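# Swap the two gears on the vice handle bores

## Task

Take the driven gear and seat it in the bore at the side of the vice handle, the one the drive gear occupied, then seat the drive gear in the remaining bore, the one the driven gear came from, so the two gears' teeth mesh. Anything already accomplished must still hold at the finish. The reference image is called manual.

## Robot and tools

Robot: two arms, left_arm and right_arm, each ending in an identical five-finger right hand, so the hands are not mirrored. Each arm reports a hand point about 0.05 m in front of the palm. On that point, +z runs along the straight fingers, +y out of the palm, and +x across the palm away from the thumb. A bracket on the little-finger side of the wrist can strike things, and with the fingers level the wrist can hang below the hand point and reach the table first.

Frames: the scene frame has its origin at table-top height midway between the arm bases, +z up, +x out over the table, and left_arm on the +y side. Each arm's printed positions, quaternions, velocities and Hand target are in that arm's own base frame. left_arm's base is at (-0.061, +0.579, 0) m and right_arm's at (-0.067, -0.470, 0) m, both nearly unrotated. Fixed cameras use the scene frame. Offsets you command are measured along the axes of the current Hand target.

The row: every motion command is one row of 28 numbers, each in [-1, 1], and one row always covers both arms. The order is: left_arm dx, dy, dz, rx, ry, rz; left hand little, ring, middle, index, thumb_bend, thumb_turn, force_limit, speed; then the same 14 for right_arm. The six pose numbers are an offset, not a pose. They count from that arm's Hand target as it stood when the action or move began. 1.0 equals 0.6 m for dx, dy, dz and 180 degrees for the rotation vector rx, ry, rz. All zeros re-requests the current Hand target. For an arm you do not want to move, send zeros and repeat its last eight hand numbers exactly. A row has no value meaning "no change".

Hand numbers are absolute targets, not offsets. For the four fingers and thumb_bend, -1 is straight and +1 is curled. For thumb_turn, -1 puts the thumb beside the palm and +1 in front of it, opposite the fingers. force_limit runs from about 0 N at -1 to 10 N at +1 (15 N for the two thumb motors); a closing motor stops at that load. speed rises from near zero at -1 to full at +0.48 and above. For a gentle grip, close at speed -0.94 or below. With the thumb turned in, objects about 0.035 to 0.065 m thick can be held.

Tools:
- execute_actions(actions, cameras): actions is a list of actions. Each action is a table of up to 15 rows, one per 1/30 s step, and a short table holds its last row. Every row counts from the action's start pose, not from the previous row. cameras picks images by name; an empty actions list returns all images.
- move(target, speed, blend, stop_force, zero, blocking, cameras): straight-line paths to the targets. target is one row, or up to 15 rows, each counted from the same starting Hand targets. speed is in m/s, 0.002 to 3.2, default 0.25; turning is capped at twice that in rad/s. blend is in m and rounds corners in a list. stop_force is 4 to 120 N on the wrist sensor and ends an arm's path on contact. zero (default true) re-zeroes that sensor before the move. blocking=false returns early and cannot be combined with stop_force. Paths do not avoid obstacles, and routes close to an arm's own base should be avoided.
- wait(seconds 0 to 10, cameras): lets the scene run.
- stop(cameras): brakes a running move.
- zoom_image(camera, region [x0, y0, x1, y1] in pixels, at most 504 by 504): enlarges part of the latest image. camera is one of cam_head_left, cam_head_right, cam_high, cam_low, cam_left_wrist, cam_right_wrist.
- show_instructions(): shows the reference images, here manual.
- zero_wrist_force(arm: left_arm or right_arm): re-zeroes that wrist sensor.
- finished_scene(scene): closes the current scene, given by its number. It is irreversible.

Results: end_effector_position (m), end_effector_quat_wxyz, velocities, Hand target (the last commanded pose after clipping; the next offsets start from it), joint positions and torques, Wrist force and Wrist torque (in the hand's own axes, plus the peak since the last report), and, per hand, hand_measured, hand_stopped_by (moving, target, force, stalled, fault) and hand_load_n, each in motor order. A grip that has slipped shows up only as hand_load_n falling toward 0. move adds a "move:" line with an ending such as done, off_target, moving, held or fault, plus limits (paced = pose clipped, held = steps withheld). done does not prove nothing was touched or shifted. Orientation is clipped to within 32 degrees of the measured orientation on each step.

Things to avoid:
- Knocking parts off the table, dropping them from a height, or releasing a part while it is still moving.
- Slamming into fixed or heavy objects.
- Commanding a pose even slightly past a firm contact. The arms are stiff, and about 150 N of outside force, or joint torque over its limit (wrist joints about 35 to 40 N m), stops the arm for 10 s.
- Letting the arms press on each other, or closing one hand on the other's fingers.
- Overloading fingers with heavy loads or fast swings.
- Long stretched-out holds, which heat motors; at 85 °C the arm brakes.

To approach a surface, move slowly with a modest stop_force. To release a press, command a target back past the hand point.

Each tool is called as name([rows], argument=value, ...), one row to a line, values as JSON.

Reference images:

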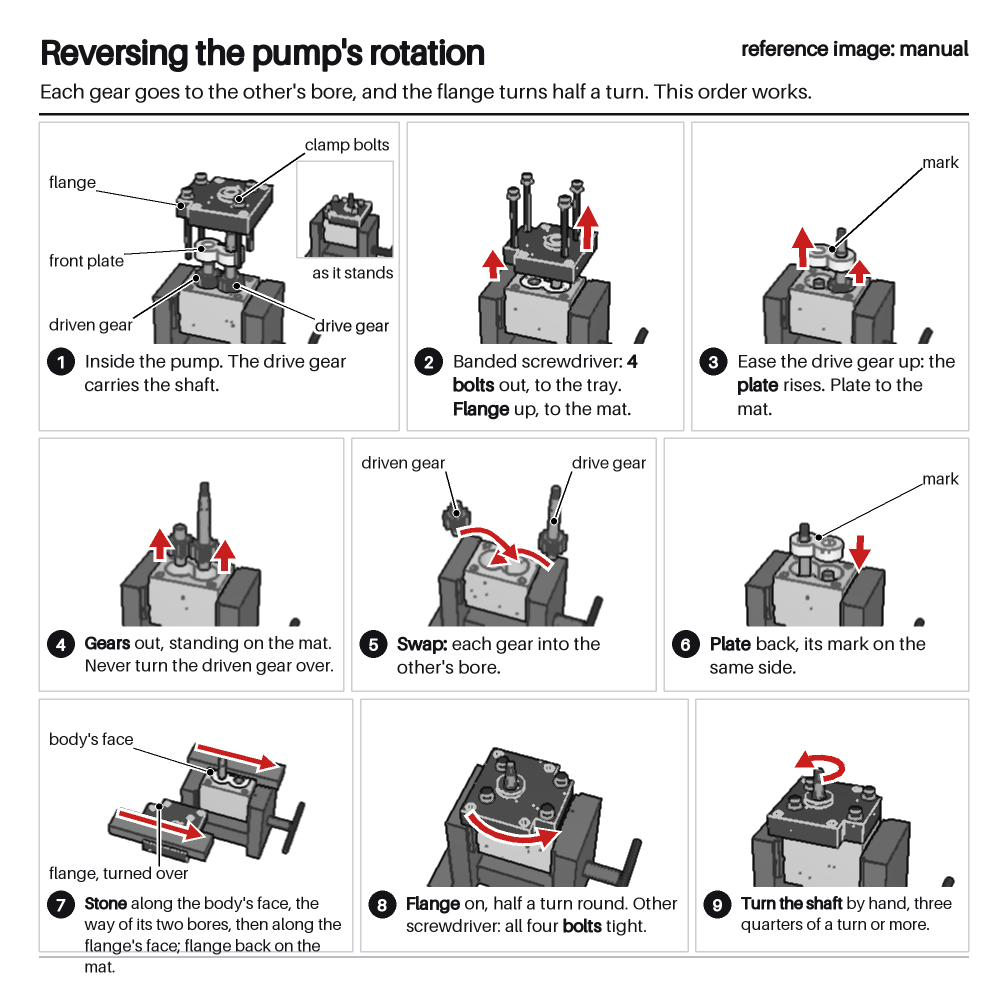

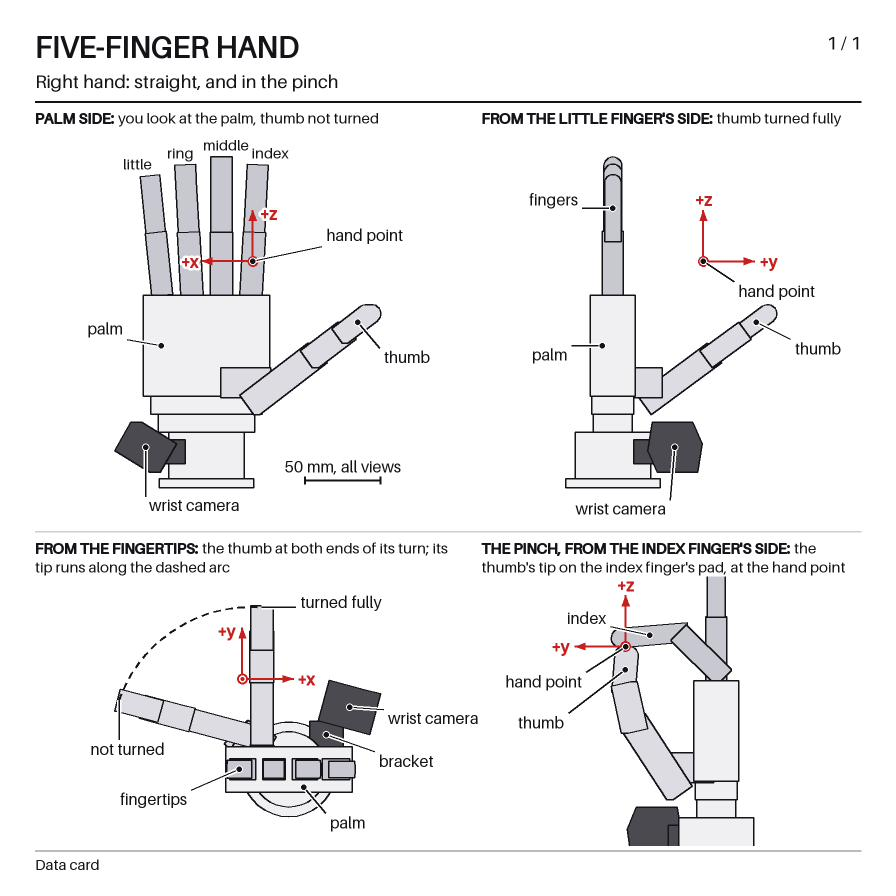

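## Session

execute_actions(actions=[])

Scene clock: 0.00 s.
left_arm: end_effector_position=(+1.1181, -0.3245, +0.2182) hand_measured=(-1.000, -1.000, -1.000, -1.000, -1.000, -1.000) hand_load_n=(+0.0, +0.0, +0.0, +0.0, +0.0, +0.0) hand_stopped_by=(target, target, target, target, target, target) hand_force_limit=0.00 hand_speed=-0.80 end_effector_quat_wxyz=(+0.392, -0.414, +0.809, -0.143) | right_arm: end_effector_position=(+0.3562, +0.3556, +0.2673) hand_measured=(-1.000, -1.000, -1.000, -1.000, -1.000, -1.000) hand_load_n=(+0.0, +0.0, +0.0, +0.0, +0.0, +0.0) hand_stopped_by=(target, target, target, target, target, target) hand_force_limit=0.00 hand_speed=-0.80 end_effector_quat_wxyz=(+0.284, -0.376, +0.878, +0.081)
Joint positions: left_arm=[-0.583 -0.529 0.531 0.844 1.056 -2.902] | right_arm=[0.091 -1.785 2.229 0.611 1.251 -2.203]
Joint velocities: within noise
Joint torques (N m): no reading
Motor temperatures (°C): left_arm=[27 28 24 38 38 31] | right_arm=[26 29 28 34 34 32]
Wrist force (N): no reading
Wrist torque (N m): no reading
Wrist force, peak (N): no reading
Hand target: left_arm +1.1181, -0.3245, +0.2182; +0.392, -0.414, +0.809, -0.143 | right_arm +0.3562, +0.3556, +0.2673; +0.284, -0.376, +0.878, +0.081

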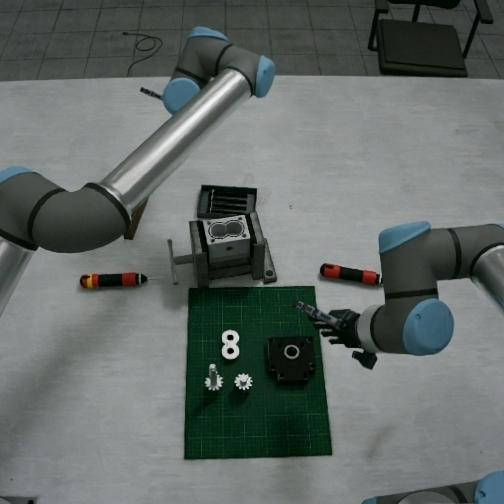

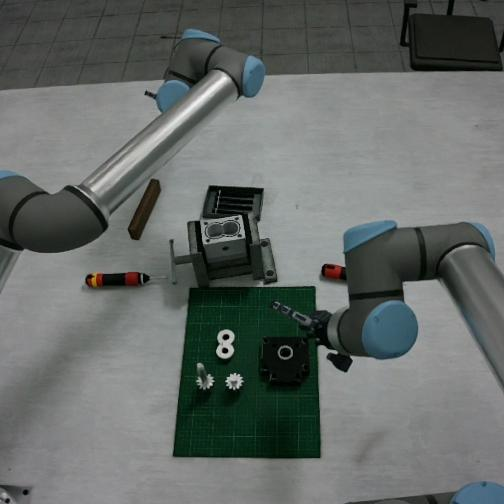

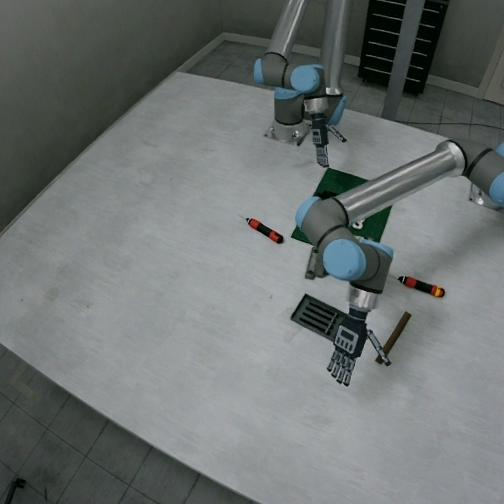

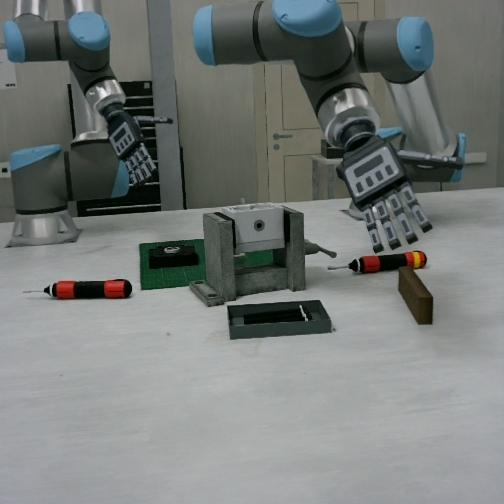

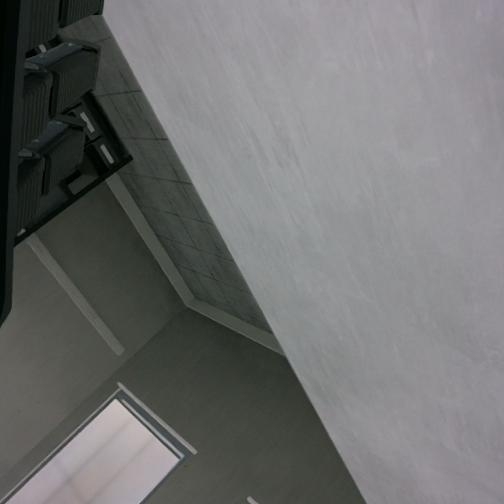

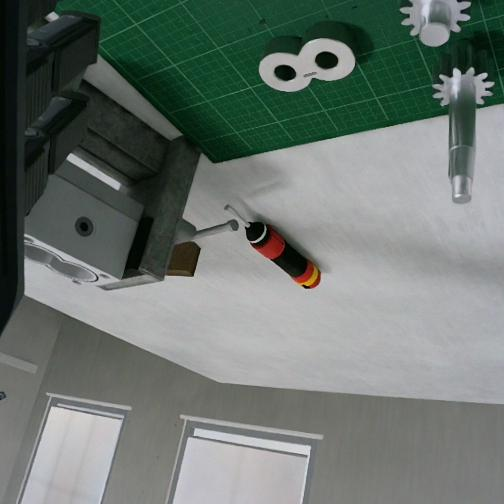

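zoom_image(camera="cam_head_left", region=[170, 280, 340, 450])

zoom_image(camera="cam_head_left", region=[160, 180, 290, 310])

zoom_image(camera="cam_right_wrist", region=[200, 0, 504, 304])

zoom_image(camera="cam_low", region=[100, 180, 350, 350])

zoom_image(camera="cam_head_right", region=[160, 280, 330, 450])

zoom_image(camera="cam_head_right", region=[160, 180, 290, 310])

zoom_image(camera="cam_right_wrist", region=[0, 60, 250, 310])

Scaled by 2.965.

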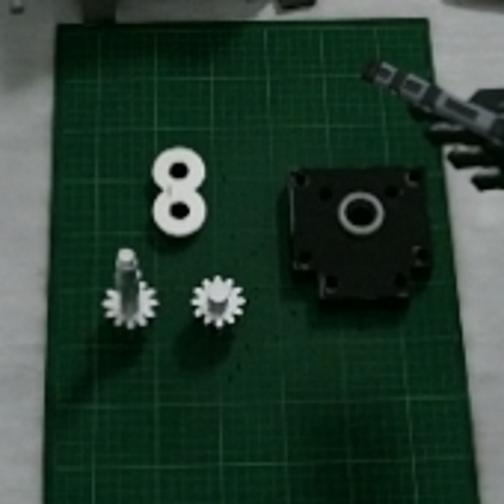

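Scaled by 3.877.

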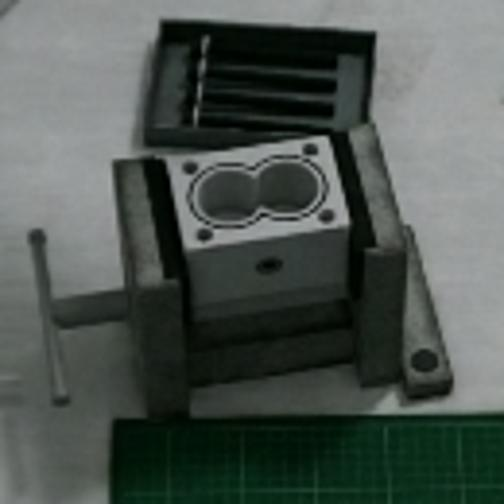

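Scaled by 1.658.

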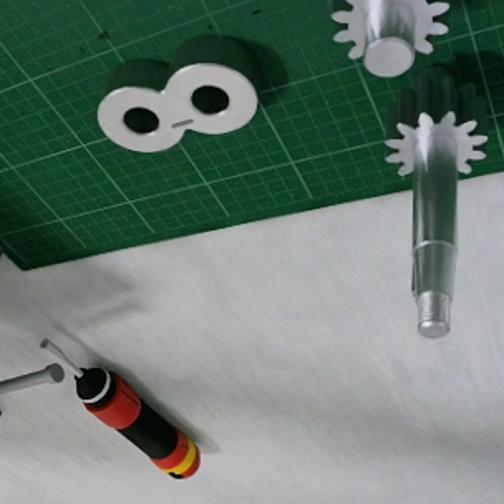

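Scaled by 2.016.

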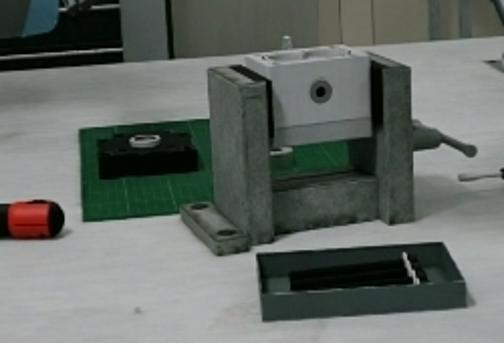

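Scaled by 2.965.

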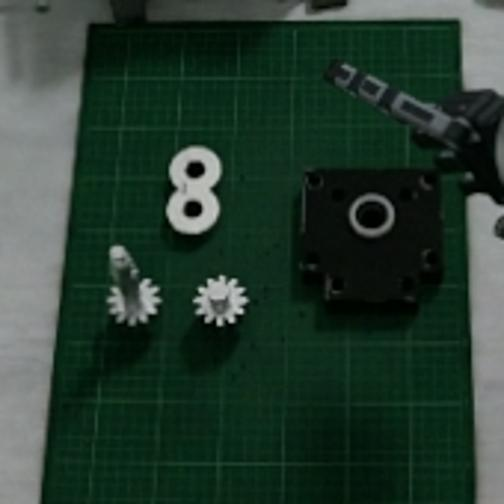

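Scaled by 3.877.

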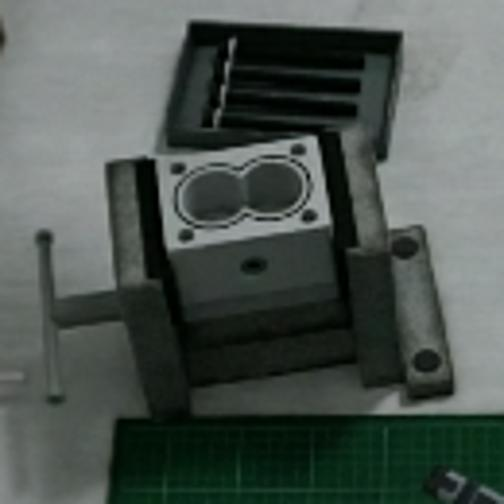

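Scaled by 2.016.

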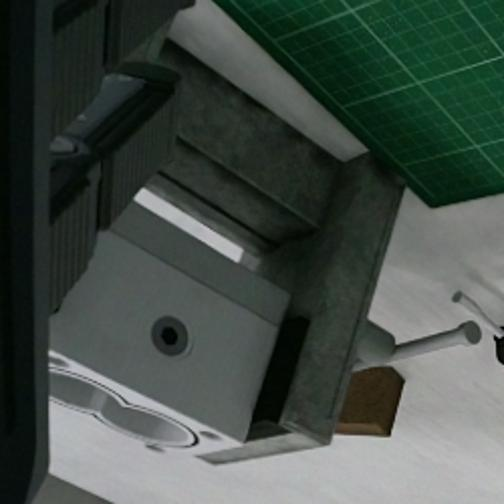

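move(target=[0.1325,0.3847,-0.7628,0.133,0.459,-0.004,-1,-1,-1,-1,-1,-1,0,-0.8,0.0688,-0.023,0.091,0.0335,-0.0603,-0.4831,-1,-1,-1,-1,-1,-1,0,-0.8], cameras=["all"])

Scene clock: 152.47 s.
left_arm: end_effector_position=(+0.6169, -0.2875, +0.3469) hand_measured=(-1.000, -1.000, -1.000, -1.000, -1.000, -1.000) hand_load_n=(+0.0, +0.0, +0.0, +0.0, +0.0, +0.0) hand_stopped_by=(target, target, target, target, target, target) hand_force_limit=0.00 hand_speed=-0.80 end_effector_quat_wxyz=(-0.165, -0.139, +0.819, -0.532) | right_arm: end_effector_position=(+0.3669, +0.3400, +0.2001) hand_measured=(-1.000, -1.000, -1.000, -1.000, -1.000, -1.000) hand_load_n=(+0.0, -0.5, +0.0, +0.0, +0.0, +0.0) hand_stopped_by=(target, target, target, target, target, target) hand_force_limit=0.00 hand_speed=-0.80 end_effector_quat_wxyz=(-0.354, +0.853, -0.354, +0.146)
Joint positions: left_arm=[-0.376 -1.255 1.596 0.697 2.685 -2.621] | right_arm=[0.136 -1.723 2.235 0.386 1.129 -3.634]
Joint torques (N m): left_arm=[12.39 -54.68 -29.36 6.76 3.46 3.74] | right_arm=[-6.05 -10.94 -26.95 -0.1 -2.84 -2.66]
Wrist force (N): left_arm=[-0.9 0.1 0.3] | right_arm=[0.0 0.8 -0.3]
Wrist torque (N m): left_arm=[0.04 0.01 -0.41] | right_arm=[0.09 0.03 0.04]
Wrist force, peak (N): left_arm=[-1.7 0.4 0.8] | right_arm=[0.5 0.9 -0.2]
Hand target: left_arm +0.6170, -0.2875, +0.3468; -0.165, -0.139, +0.819, -0.532 | right_arm +0.3669, +0.3400, +0.2001; -0.354, +0.853, -0.354, +0.146
Off the commanded pose: left_arm 0.000 m, 0 deg | right_arm 0.000 m, 0 deg.
move: done
camera_calibration:
cam_left_wrist: T_world_to_cam=[[-0.623961, 0.384555, -0.680287, 0.731419], [0.734134, 0.586792, -0.341646, -0.164295], [0.267805, -0.712596, -0.64845, -0.0270227], [0, 0, 0, 1]] pos_world=[0.584228, -0.20412, 0.423922]
cam_right_wrist: T_world_to_cam=[[-0.328056, -0.64624, -0.689023, 0.48274], [-0.944625, 0.21834, 0.24497, 0.222521], [-0.00786796, 0.731233, -0.682083, 0.00235287], [0, 0, 0, 1]] pos_world=[0.368584, 0.26166, 0.279713]

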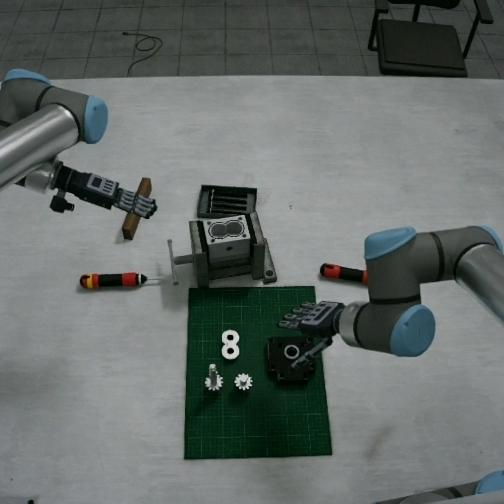

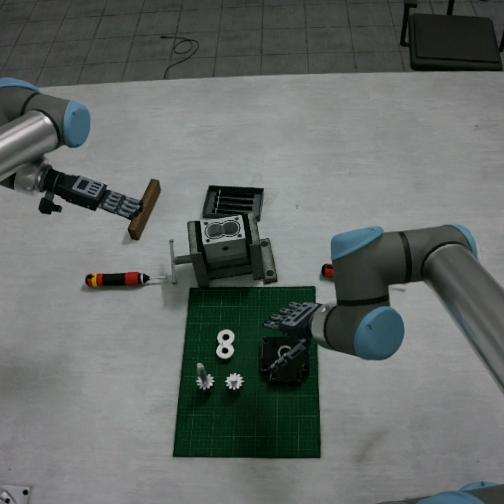

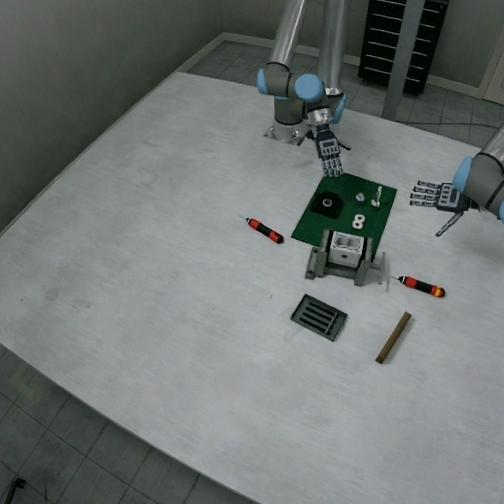

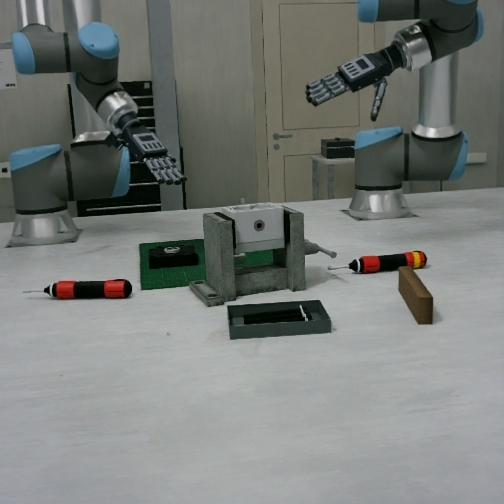

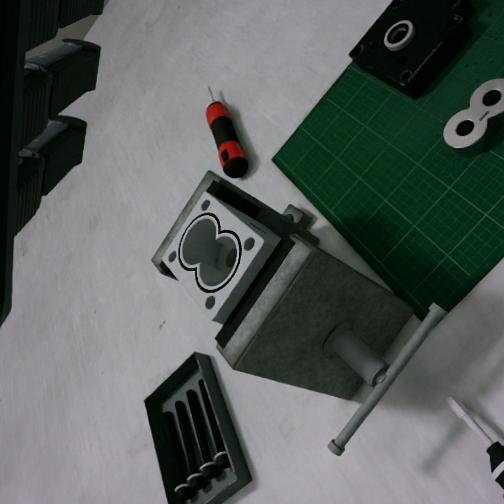

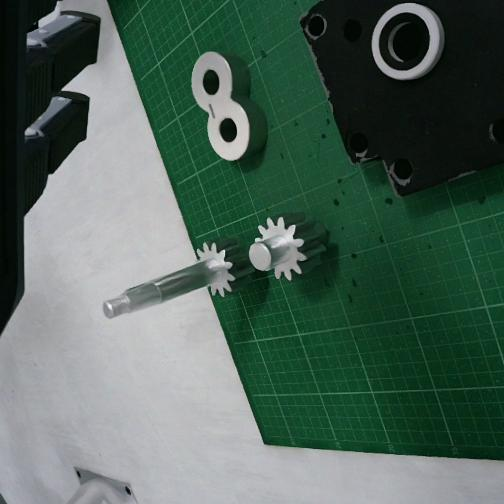

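zoom_image(camera="cam_left_wrist", region=[130, 160, 290, 320])

zoom_image(camera="cam_right_wrist", region=[90, 180, 350, 340])

zoom_image(camera="cam_head_left", region=[190, 355, 260, 405])

zoom_image(camera="cam_head_right", region=[180, 350, 250, 400])

Scaled by 3.150.

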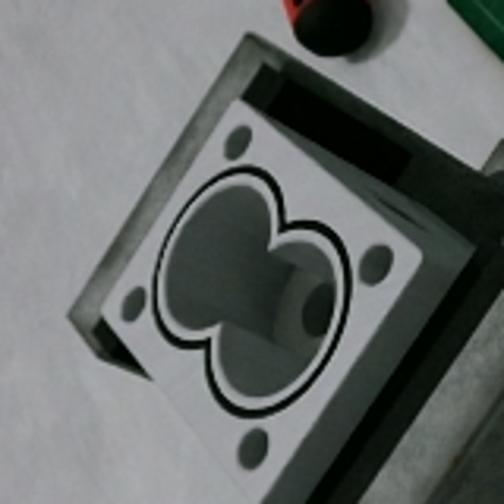

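Scaled by 1.938.

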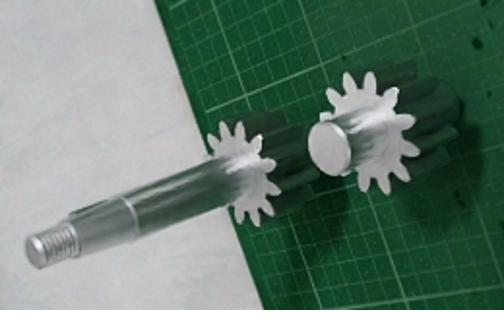

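Scaled by 7.200.

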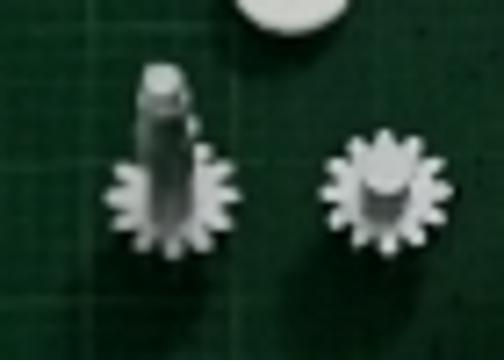

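Scaled by 7.200.

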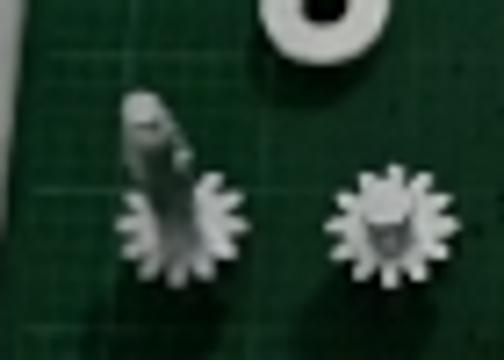

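move(target=[0,0,0,0,0,0,-1,-1,-1,-1,-1,-1,0,-0.8,0,0,0,0,0,0,1,1,0.25,0.25,-0.5,1,-0.4,0.2], cameras=["cam_right_wrist","cam_left_wrist"])

Scene clock: 216.77 s.
left_arm: end_effector_position=(+0.6169, -0.2875, +0.3468) hand_measured=(-1.000, -1.000, -1.000, -1.000, -1.000, -1.000) hand_load_n=(+0.0, +0.0, +0.0, +0.0, +0.0, +0.0) hand_stopped_by=(target, target, target, target, target, target) hand_force_limit=0.00 hand_speed=-0.80 end_effector_quat_wxyz=(-0.165, -0.139, +0.819, -0.532) | right_arm: end_effector_position=(+0.3669, +0.3400, +0.2000) hand_measured=(+1.000, +1.000, +0.250, +0.250, -0.500, +1.000) hand_load_n=(+0.0, +0.0, +0.0, +0.0, +0.0, +0.0) hand_stopped_by=(target, target, target, target, target, target) hand_force_limit=-0.40 hand_speed=0.20 end_effector_quat_wxyz=(-0.354, +0.853, -0.354, +0.146)
Joint positions: left_arm=[-0.376 -1.255 1.596 0.697 2.685 -2.621] | right_arm=[0.135 -1.723 2.235 0.386 1.129 -3.634]
Joint torques (N m): left_arm=[12.72 -54.19 -30.69 6.95 3.75 3.65] | right_arm=[-6.65 -13.51 -34.15 3.78 0.75 -1.92]
Wrist force (N): left_arm=[-1.0 0.4 0.3] | right_arm=[0.1 0.8 0.1]
Wrist torque (N m): left_arm=[0.09 0.02 -0.39] | right_arm=[0.11 -0.01 0.05]
Wrist force, peak (N): left_arm=[-1.7 0.9 0.2] | right_arm=[-0.1 1.0 -0.1]
Hand target: left_arm +0.6170, -0.2875, +0.3468; -0.165, -0.139, +0.819, -0.532 | right_arm +0.3669, +0.3400, +0.2001; -0.354, +0.853, -0.354, +0.146
Off the commanded pose: left_arm 0.000 m, 0 deg | right_arm 0.000 m, 0 deg.
move: done
camera_calibration:
cam_left_wrist: T_world_to_cam=[[-0.624045, 0.384608, -0.680179, 0.731366], [0.734102, 0.58679, -0.341717, -0.16428], [0.267695, -0.712569, -0.648525, -0.026986], [0, 0, 0, 1]] pos_world=[0.584228, -0.20412, 0.423821]
cam_right_wrist: T_world_to_cam=[[-0.328055, -0.646216, -0.689046, 0.482671], [-0.944627, 0.218408, 0.244905, 0.222547], [-0.00776801, 0.731233, -0.682083, 0.00224785], [0, 0, 0, 1]] pos_world=[0.368584, 0.26166, 0.279613]
Images, in order (width x height): cam_left_wrist 504x504, cam_right_wrist 504x504.

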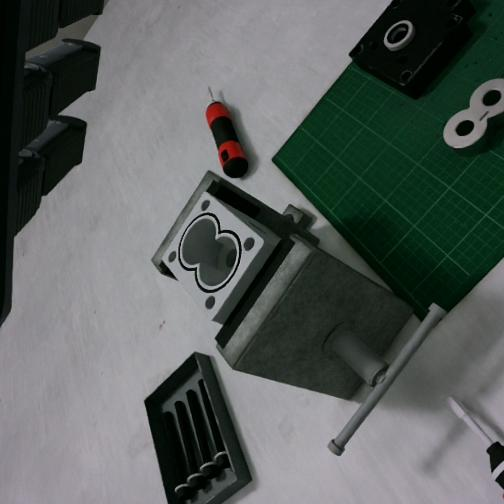

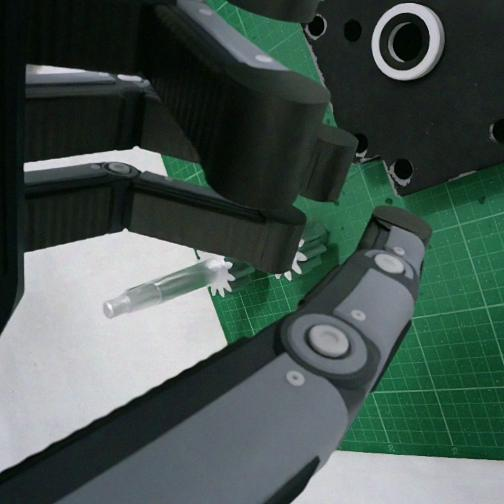

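zoom_image(camera="cam_right_wrist", region=[180, 80, 440, 340])

Scaled by 1.938.

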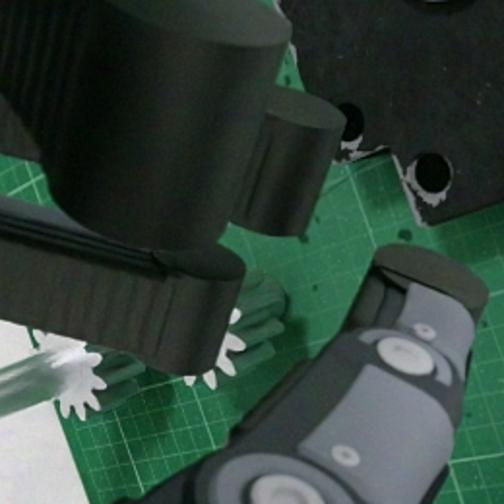

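move(target=[0,0,0,0,0,0,-1,-1,-1,-1,-1,-1,0,-0.8,-0.1625,-0.0405,0.2178,0,0.1768,0.1768,1,1,0.12,0.12,-0.72,1,-0.4,0.2], cameras=["all"], speed=0.15)

zoom_image(camera="cam_right_wrist", region=[100, 100, 400, 400])

Scene clock: 314.77 s.
left_arm: end_effector_position=(+0.6169, -0.2875, +0.3468) hand_measured=(-1.000, -1.000, -1.000, -1.000, -1.000, -1.000) hand_load_n=(+0.0, +0.0, +0.0, +0.0, +0.0, +0.0) hand_stopped_by=(target, target, target, target, target, target) hand_force_limit=0.00 hand_speed=-0.80 end_effector_quat_wxyz=(-0.165, -0.139, +0.819, -0.532) | right_arm: end_effector_position=(+0.3756, +0.4864, +0.1249) hand_measured=(+1.000, +1.000, +0.120, +0.120, -0.720, +1.000) hand_load_n=(+0.0, +0.0, +0.0, +0.0, +0.0, +0.0) hand_stopped_by=(target, target, target, target, target, target) hand_force_limit=-0.40 hand_speed=0.20 end_effector_quat_wxyz=(-0.270, +0.653, -0.654, +0.270)
Joint positions: left_arm=[-0.376 -1.255 1.596 0.697 2.685 -2.621] | right_arm=[0.756 -1.362 2.028 0.276 2.077 -2.552]
Joint torques (N m): left_arm=[12.02 -54.18 -38.15 6.99 3.85 3.49] | right_arm=[14.07 -35.13 -41.54 4.83 2.6 2.85]
Wrist force (N): left_arm=[-1.0 0.4 -0.1] | right_arm=[-0.5 0.4 -0.1]
Wrist torque (N m): left_arm=[0.11 0.03 -0.40] | right_arm=[0.04 0.01 -0.10]
Wrist force, peak (N): left_arm=[-1.5 1.0 0.2] | right_arm=[0.7 0.9 -0.7]
Hand target: left_arm +0.6170, -0.2875, +0.3468; -0.165, -0.139, +0.819, -0.532 | right_arm +0.3756, +0.4864, +0.1249; -0.270, +0.653, -0.654, +0.270
Off the commanded pose: left_arm 0.000 m, 0 deg | right_arm 0.000 m, 0 deg.
move: done
camera_calibration:
cam_left_wrist: T_world_to_cam=[[-0.624045, 0.384608, -0.680179, 0.731366], [0.734102, 0.58679, -0.341717, -0.16428], [0.267695, -0.712569, -0.648525, -0.026986], [0, 0, 0, 1]] pos_world=[0.584228, -0.20412, 0.423821]
cam_right_wrist: T_world_to_cam=[[-0.689262, -0.225144, -0.688643, 0.459219], [-0.513352, 0.82249, 0.244909, -0.238662], [0.511262, 0.522322, -0.682489, -0.249203], [0, 0, 0, 1]] pos_world=[0.321412, 0.429852, 0.204611]

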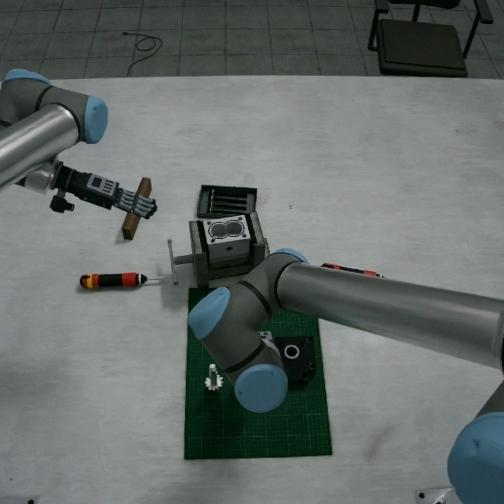

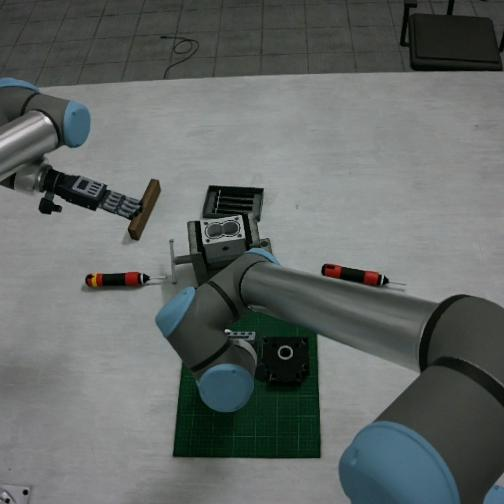

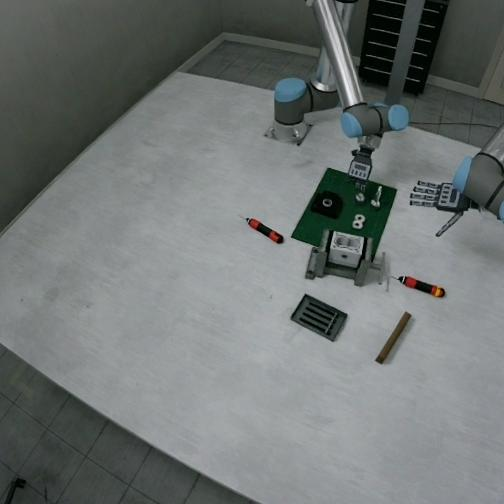

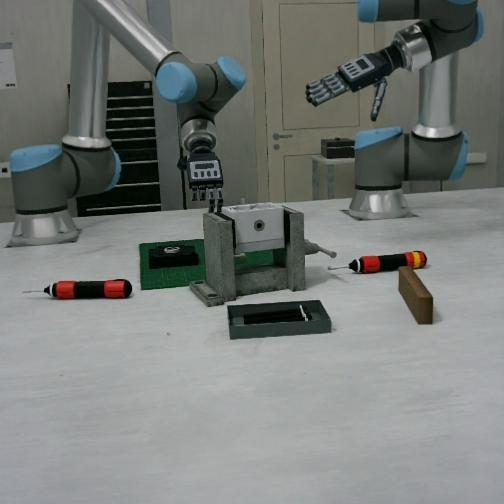

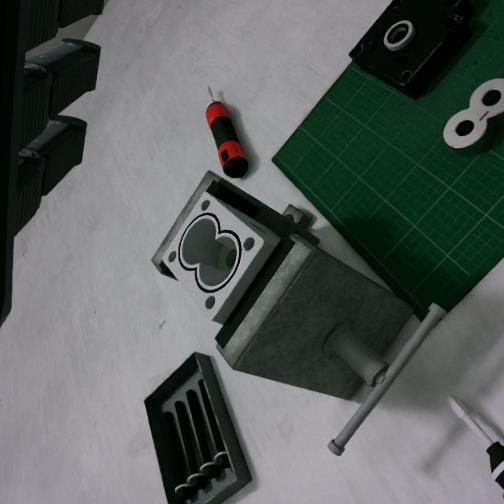

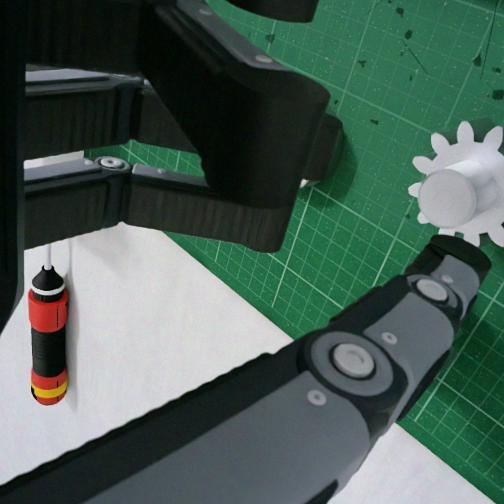

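Scaled by 1.680.

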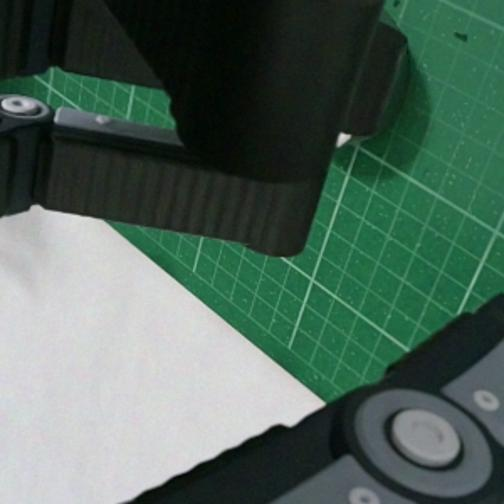

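move(target=[0,0,0,0,0,0,-1,-1,-1,-1,-1,-1,0,-0.8,0.0032,0.0388,0.0318,0,0,0,1,1,0.12,0.12,-0.72,1,-0.4,0.2], cameras=["cam_right_wrist","cam_low"], speed=0.1)

zoom_image(camera="cam_right_wrist", region=[220, 100, 480, 360])

Scene clock: 335.03 s.
left_arm: end_effector_position=(+0.6169, -0.2875, +0.3468) hand_measured=(-1.000, -1.000, -1.000, -1.000, -1.000, -1.000) hand_load_n=(+0.0, +0.0, +0.0, +0.0, +0.5, -0.5) hand_stopped_by=(target, target, target, target, target, target) hand_force_limit=0.00 hand_speed=-0.80 end_effector_quat_wxyz=(-0.165, -0.139, +0.819, -0.532) | right_arm: end_effector_position=(+0.3726, +0.4845, +0.0950) hand_measured=(+1.000, +1.000, +0.120, +0.120, -0.720, +1.000) hand_load_n=(+0.0, +0.0, +0.0, +0.0, +0.0, +0.0) hand_stopped_by=(target, target, target, target, target, target) hand_force_limit=-0.40 hand_speed=0.20 end_effector_quat_wxyz=(-0.270, +0.653, -0.654, +0.270)
Joint positions: left_arm=[-0.376 -1.255 1.596 0.697 2.685 -2.621] | right_arm=[0.757 -1.331 2.056 0.218 2.078 -2.551]
Joint torques (N m): left_arm=[11.01 -55.37 -42.92 7 3.67 3.54] | right_arm=[13.54 -38.87 -21.36 -0.23 3.23 2.85]
Wrist force (N): left_arm=[-1.2 0.6 0.3] | right_arm=[0.1 0.5 -0.1]
Wrist torque (N m): left_arm=[0.11 0.05 -0.41] | right_arm=[0.07 -0.04 -0.05]
Wrist force, peak (N): left_arm=[-1.8 0.1 -0.1] | right_arm=[0.2 0.9 0.6]
Hand target: left_arm +0.6170, -0.2875, +0.3468; -0.165, -0.139, +0.819, -0.532 | right_arm +0.3726, +0.4845, +0.0949; -0.270, +0.653, -0.654, +0.270
Off the commanded pose: left_arm 0.000 m, 0 deg | right_arm 0.000 m, 0 deg.
move: done
camera_calibration:
cam_right_wrist: T_world_to_cam=[[-0.689332, -0.225123, -0.688579, 0.436158], [-0.513291, 0.822519, 0.244938, -0.231436], [0.511228, 0.522285, -0.682542, -0.267099], [0, 0, 0, 1]] pos_world=[0.318412, 0.428051, 0.17471]
Images, in order (width x height): cam_low 504x504, cam_right_wrist 504x504.

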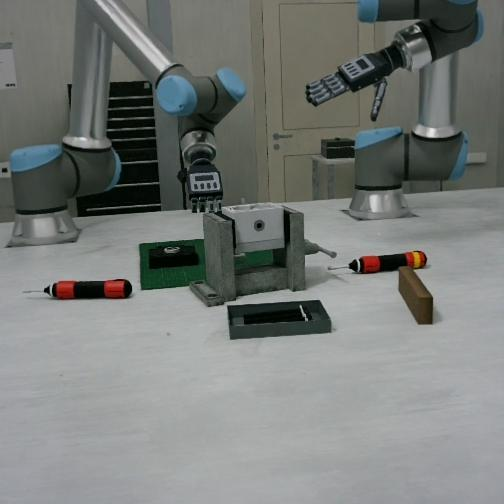

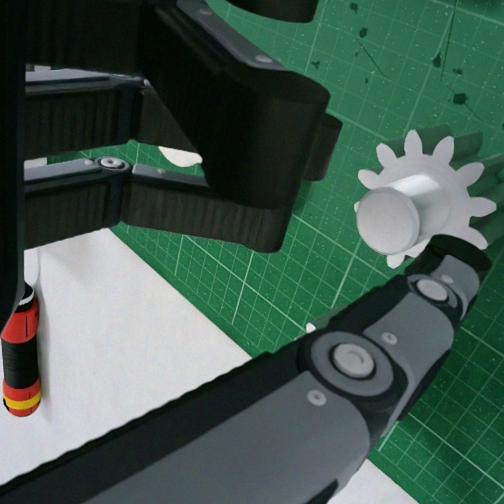

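Scaled by 1.938.

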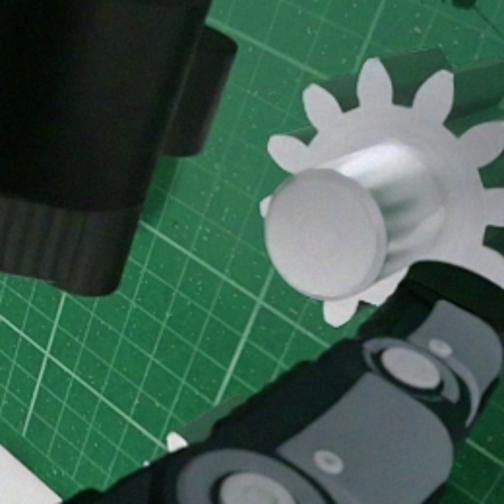

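move(target=[0,0,0,0,0,0,-1,-1,-1,-1,-1,-1,0,-0.8,0,0.0248,0.0248,0,0,0,1,1,0.12,0.12,-0.72,1,-0.4,0.2], cameras=["cam_right_wrist"], speed=0.05, stop_force=8)

zoom_image(camera="cam_right_wrist", region=[220, 100, 480, 360])

Scene clock: 366.07 s.
left_arm: end_effector_position=(+0.6170, -0.2875, +0.3468) hand_measured=(-1.000, -1.000, -1.000, -1.000, -1.000, -1.000) hand_load_n=(+0.0, +0.0, +0.0, -0.5, +0.0, +0.0) hand_stopped_by=(target, target, target, target, target, target) hand_force_limit=0.00 hand_speed=-0.80 end_effector_quat_wxyz=(-0.165, -0.139, +0.819, -0.532) | right_arm: end_effector_position=(+0.3726, +0.4845, +0.0739) hand_measured=(+1.000, +1.000, +0.120, +0.120, -0.720, +1.000) hand_load_n=(+0.0, +0.5, +0.0, +0.0, +0.0, +0.0) hand_stopped_by=(target, target, target, target, target, target) hand_force_limit=-0.40 hand_speed=0.20 end_effector_quat_wxyz=(-0.270, +0.653, -0.654, +0.270)
Joint positions: left_arm=[-0.376 -1.255 1.596 0.697 2.685 -2.621] | right_arm=[0.758 -1.305 2.07 0.178 2.078 -2.551]
Joint torques (N m): left_arm=[12.4 -54.76 -45.61 6.86 3.65 3.71] | right_arm=[13.57 -37.62 -19.89 0.13 3.22 0.82]
Wrist force (N): left_arm=[-0.8 0.3 0.1] | right_arm=[0.3 0.3 0.1]
Wrist torque (N m): left_arm=[0.08 0.00 -0.39] | right_arm=[0.05 -0.07 -0.05]
Wrist force, peak (N): left_arm=[-1.7 0.6 -0.2] | right_arm=[0.2 0.7 0.1]
Hand target: left_arm +0.6170, -0.2875, +0.3468; -0.165, -0.139, +0.819, -0.532 | right_arm +0.3726, +0.4845, +0.0739; -0.270, +0.653, -0.654, +0.270
Off the commanded pose: left_arm 0.000 m, 0 deg | right_arm 0.000 m, 0 deg.
move: done
camera_calibration:
cam_right_wrist: T_world_to_cam=[[-0.689333, -0.225032, -0.688608, 0.421595], [-0.513256, 0.822522, 0.245002, -0.22629], [0.511262, 0.52232, -0.682491, -0.281534], [0, 0, 0, 1]] pos_world=[0.318412, 0.428052, 0.153611]
Images, in order (width x height): cam_right_wrist 504x504.

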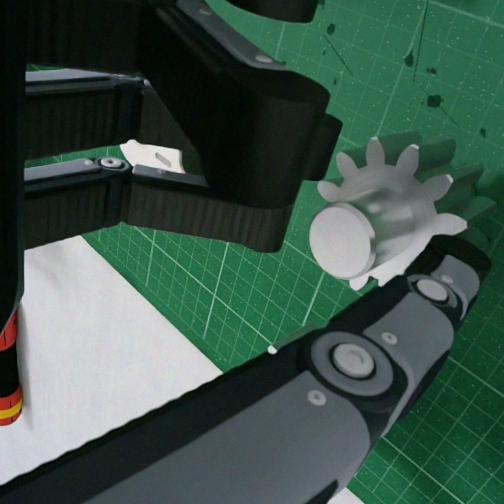

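Scaled by 1.938.

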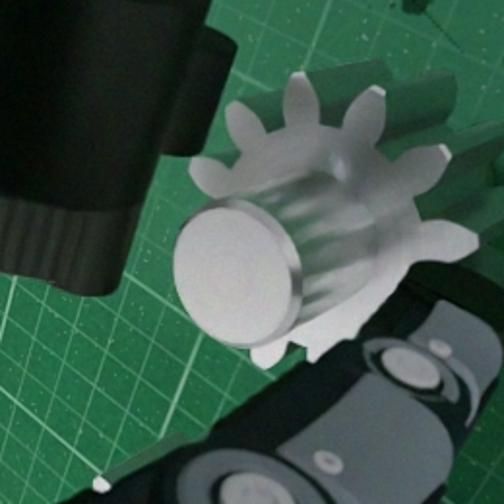

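move(target=[0,0,0,0,0,0,-1,-1,-1,-1,-1,-1,0,-0.8,0,0,0,0,0,0,1,1,0.2,0.2,-0.54,1,-0.6,-0.8], cameras=["cam_right_wrist"])

zoom_image(camera="cam_right_wrist", region=[220, 100, 480, 360])

Scene clock: 379.73 s.
left_arm: end_effector_position=(+0.6170, -0.2875, +0.3468) hand_measured=(-1.000, -1.000, -1.000, -1.000, -1.000, -1.000) hand_load_n=(+0.0, +0.0, +0.0, +0.0, +0.0, +0.0) hand_stopped_by=(target, target, target, target, target, target) hand_force_limit=0.00 hand_speed=-0.80 end_effector_quat_wxyz=(-0.165, -0.139, +0.819, -0.532) | right_arm: end_effector_position=(+0.3726, +0.4845, +0.0739) hand_measured=(+1.000, +1.000, +0.200, +0.200, -0.540, +1.000) hand_load_n=(+0.0, +0.0, +0.0, +0.0, +0.0, +0.0) hand_stopped_by=(target, target, target, target, target, target) hand_force_limit=-0.60 hand_speed=-0.80 end_effector_quat_wxyz=(-0.270, +0.653, -0.654, +0.270)
Joint positions: left_arm=[-0.376 -1.255 1.596 0.697 2.685 -2.621] | right_arm=[0.758 -1.305 2.07 0.178 2.078 -2.551]
Joint torques (N m): left_arm=[12.25 -53.7 -45.67 6.83 3.72 3.74] | right_arm=[13.94 -37.34 -20.48 0.4 2.64 -1.35]
Wrist force (N): left_arm=[-1.1 0.3 0.3] | right_arm=[0.1 0.3 0.2]
Wrist torque (N m): left_arm=[0.07 0.03 -0.40] | right_arm=[0.04 -0.04 -0.06]
Wrist force, peak (N): left_arm=[-1.6 0.8 0.3] | right_arm=[0.3 0.5 0.3]
Hand target: left_arm +0.6170, -0.2875, +0.3468; -0.165, -0.139, +0.819, -0.532 | right_arm +0.3726, +0.4845, +0.0739; -0.270, +0.653, -0.654, +0.270
Off the commanded pose: left_arm 0.000 m, 0 deg | right_arm 0.000 m, 0 deg.
move: done
camera_calibration:
cam_right_wrist: T_world_to_cam=[[-0.689332, -0.225123, -0.688579, 0.421629], [-0.513291, 0.822519, 0.244938, -0.226268], [0.511228, 0.522285, -0.682542, -0.281501], [0, 0, 0, 1]] pos_world=[0.318412, 0.428051, 0.15361]
Images, in order (width x height): cam_right_wrist 504x504.

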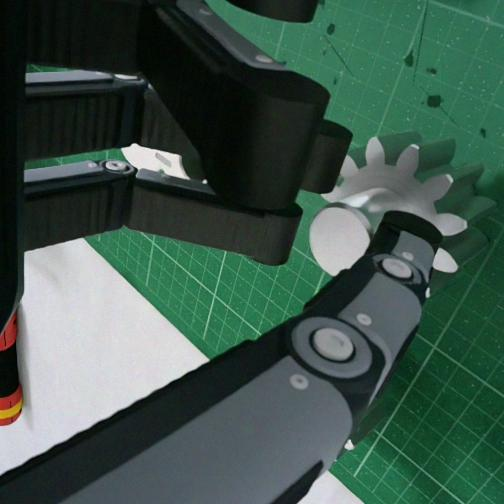

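Scaled by 1.938.

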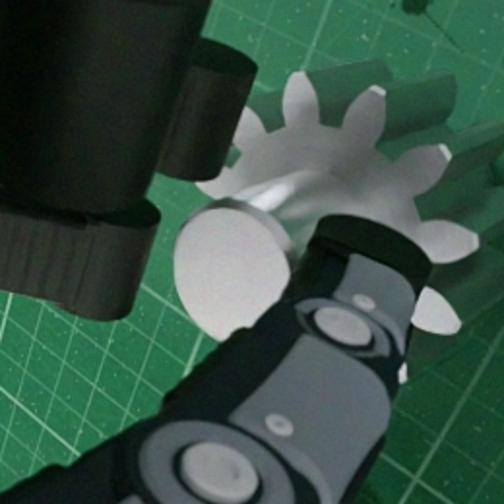

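move(target=[0,0,0,0,0,0,-1,-1,-1,-1,-1,-1,0,-0.8,0,0,0,0,0,0,1,1,0.5,0.5,-0.2,1,-0.6,-0.9], cameras=["cam_right_wrist"])

zoom_image(camera="cam_right_wrist", region=[220, 100, 480, 360])

Scene clock: 393.47 s.
left_arm: end_effector_position=(+0.6170, -0.2875, +0.3468) hand_measured=(-1.000, -1.000, -1.000, -1.000, -1.000, -1.000) hand_load_n=(+0.0, +0.0, +0.0, +0.0, +0.0, +0.0) hand_stopped_by=(target, target, target, target, target, target) hand_force_limit=0.00 hand_speed=-0.80 end_effector_quat_wxyz=(-0.165, -0.139, +0.819, -0.532) | right_arm: end_effector_position=(+0.3726, +0.4845, +0.0739) hand_measured=(+1.000, +1.000, +0.412, +0.500, -0.424, +1.000) hand_load_n=(+0.0, +0.0, +2.5, +0.5, +3.5, +0.5) hand_stopped_by=(target, target, force, target, force, target) hand_force_limit=-0.60 hand_speed=-0.90 end_effector_quat_wxyz=(-0.270, +0.653, -0.654, +0.270)
Joint positions: left_arm=[-0.376 -1.255 1.596 0.697 2.685 -2.621] | right_arm=[0.758 -1.305 2.07 0.178 2.078 -2.551]
Joint torques (N m): left_arm=[11.18 -55.63 -45.01 7.13 3.59 3.46] | right_arm=[12.07 -36.69 -22.74 0.65 2.29 -1.45]
Wrist force (N): left_arm=[-0.7 0.7 0.2] | right_arm=[0.4 0.0 -0.3]
Wrist torque (N m): left_arm=[0.14 -0.03 -0.37] | right_arm=[0.01 -0.08 -0.05]
Wrist force, peak (N): left_arm=[-1.7 0.9 -0.1] | right_arm=[0.0 0.5 -0.5]
Hand target: left_arm +0.6170, -0.2875, +0.3468; -0.165, -0.139, +0.819, -0.532 | right_arm +0.3726, +0.4845, +0.0739; -0.270, +0.653, -0.654, +0.270
Off the commanded pose: left_arm 0.000 m, 0 deg | right_arm 0.000 m, 0 deg.
move: done
camera_calibration:
cam_right_wrist: T_world_to_cam=[[-0.689332, -0.225123, -0.688579, 0.421629], [-0.513291, 0.822519, 0.244938, -0.226268], [0.511228, 0.522285, -0.682542, -0.281501], [0, 0, 0, 1]] pos_world=[0.318412, 0.428051, 0.15361]
Images, in order (width x height): cam_right_wrist 504x504.

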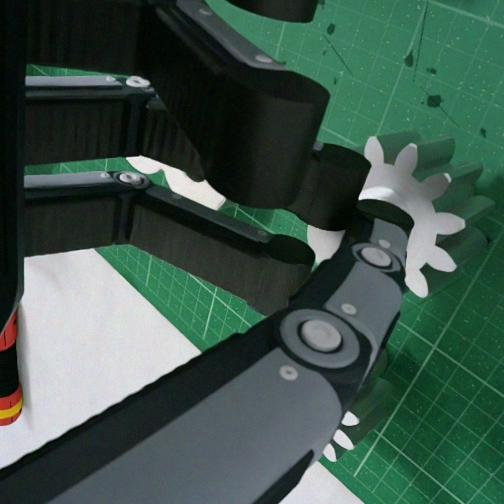

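Scaled by 1.938.

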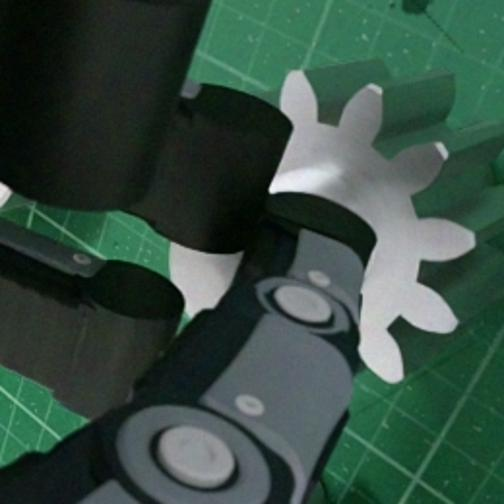

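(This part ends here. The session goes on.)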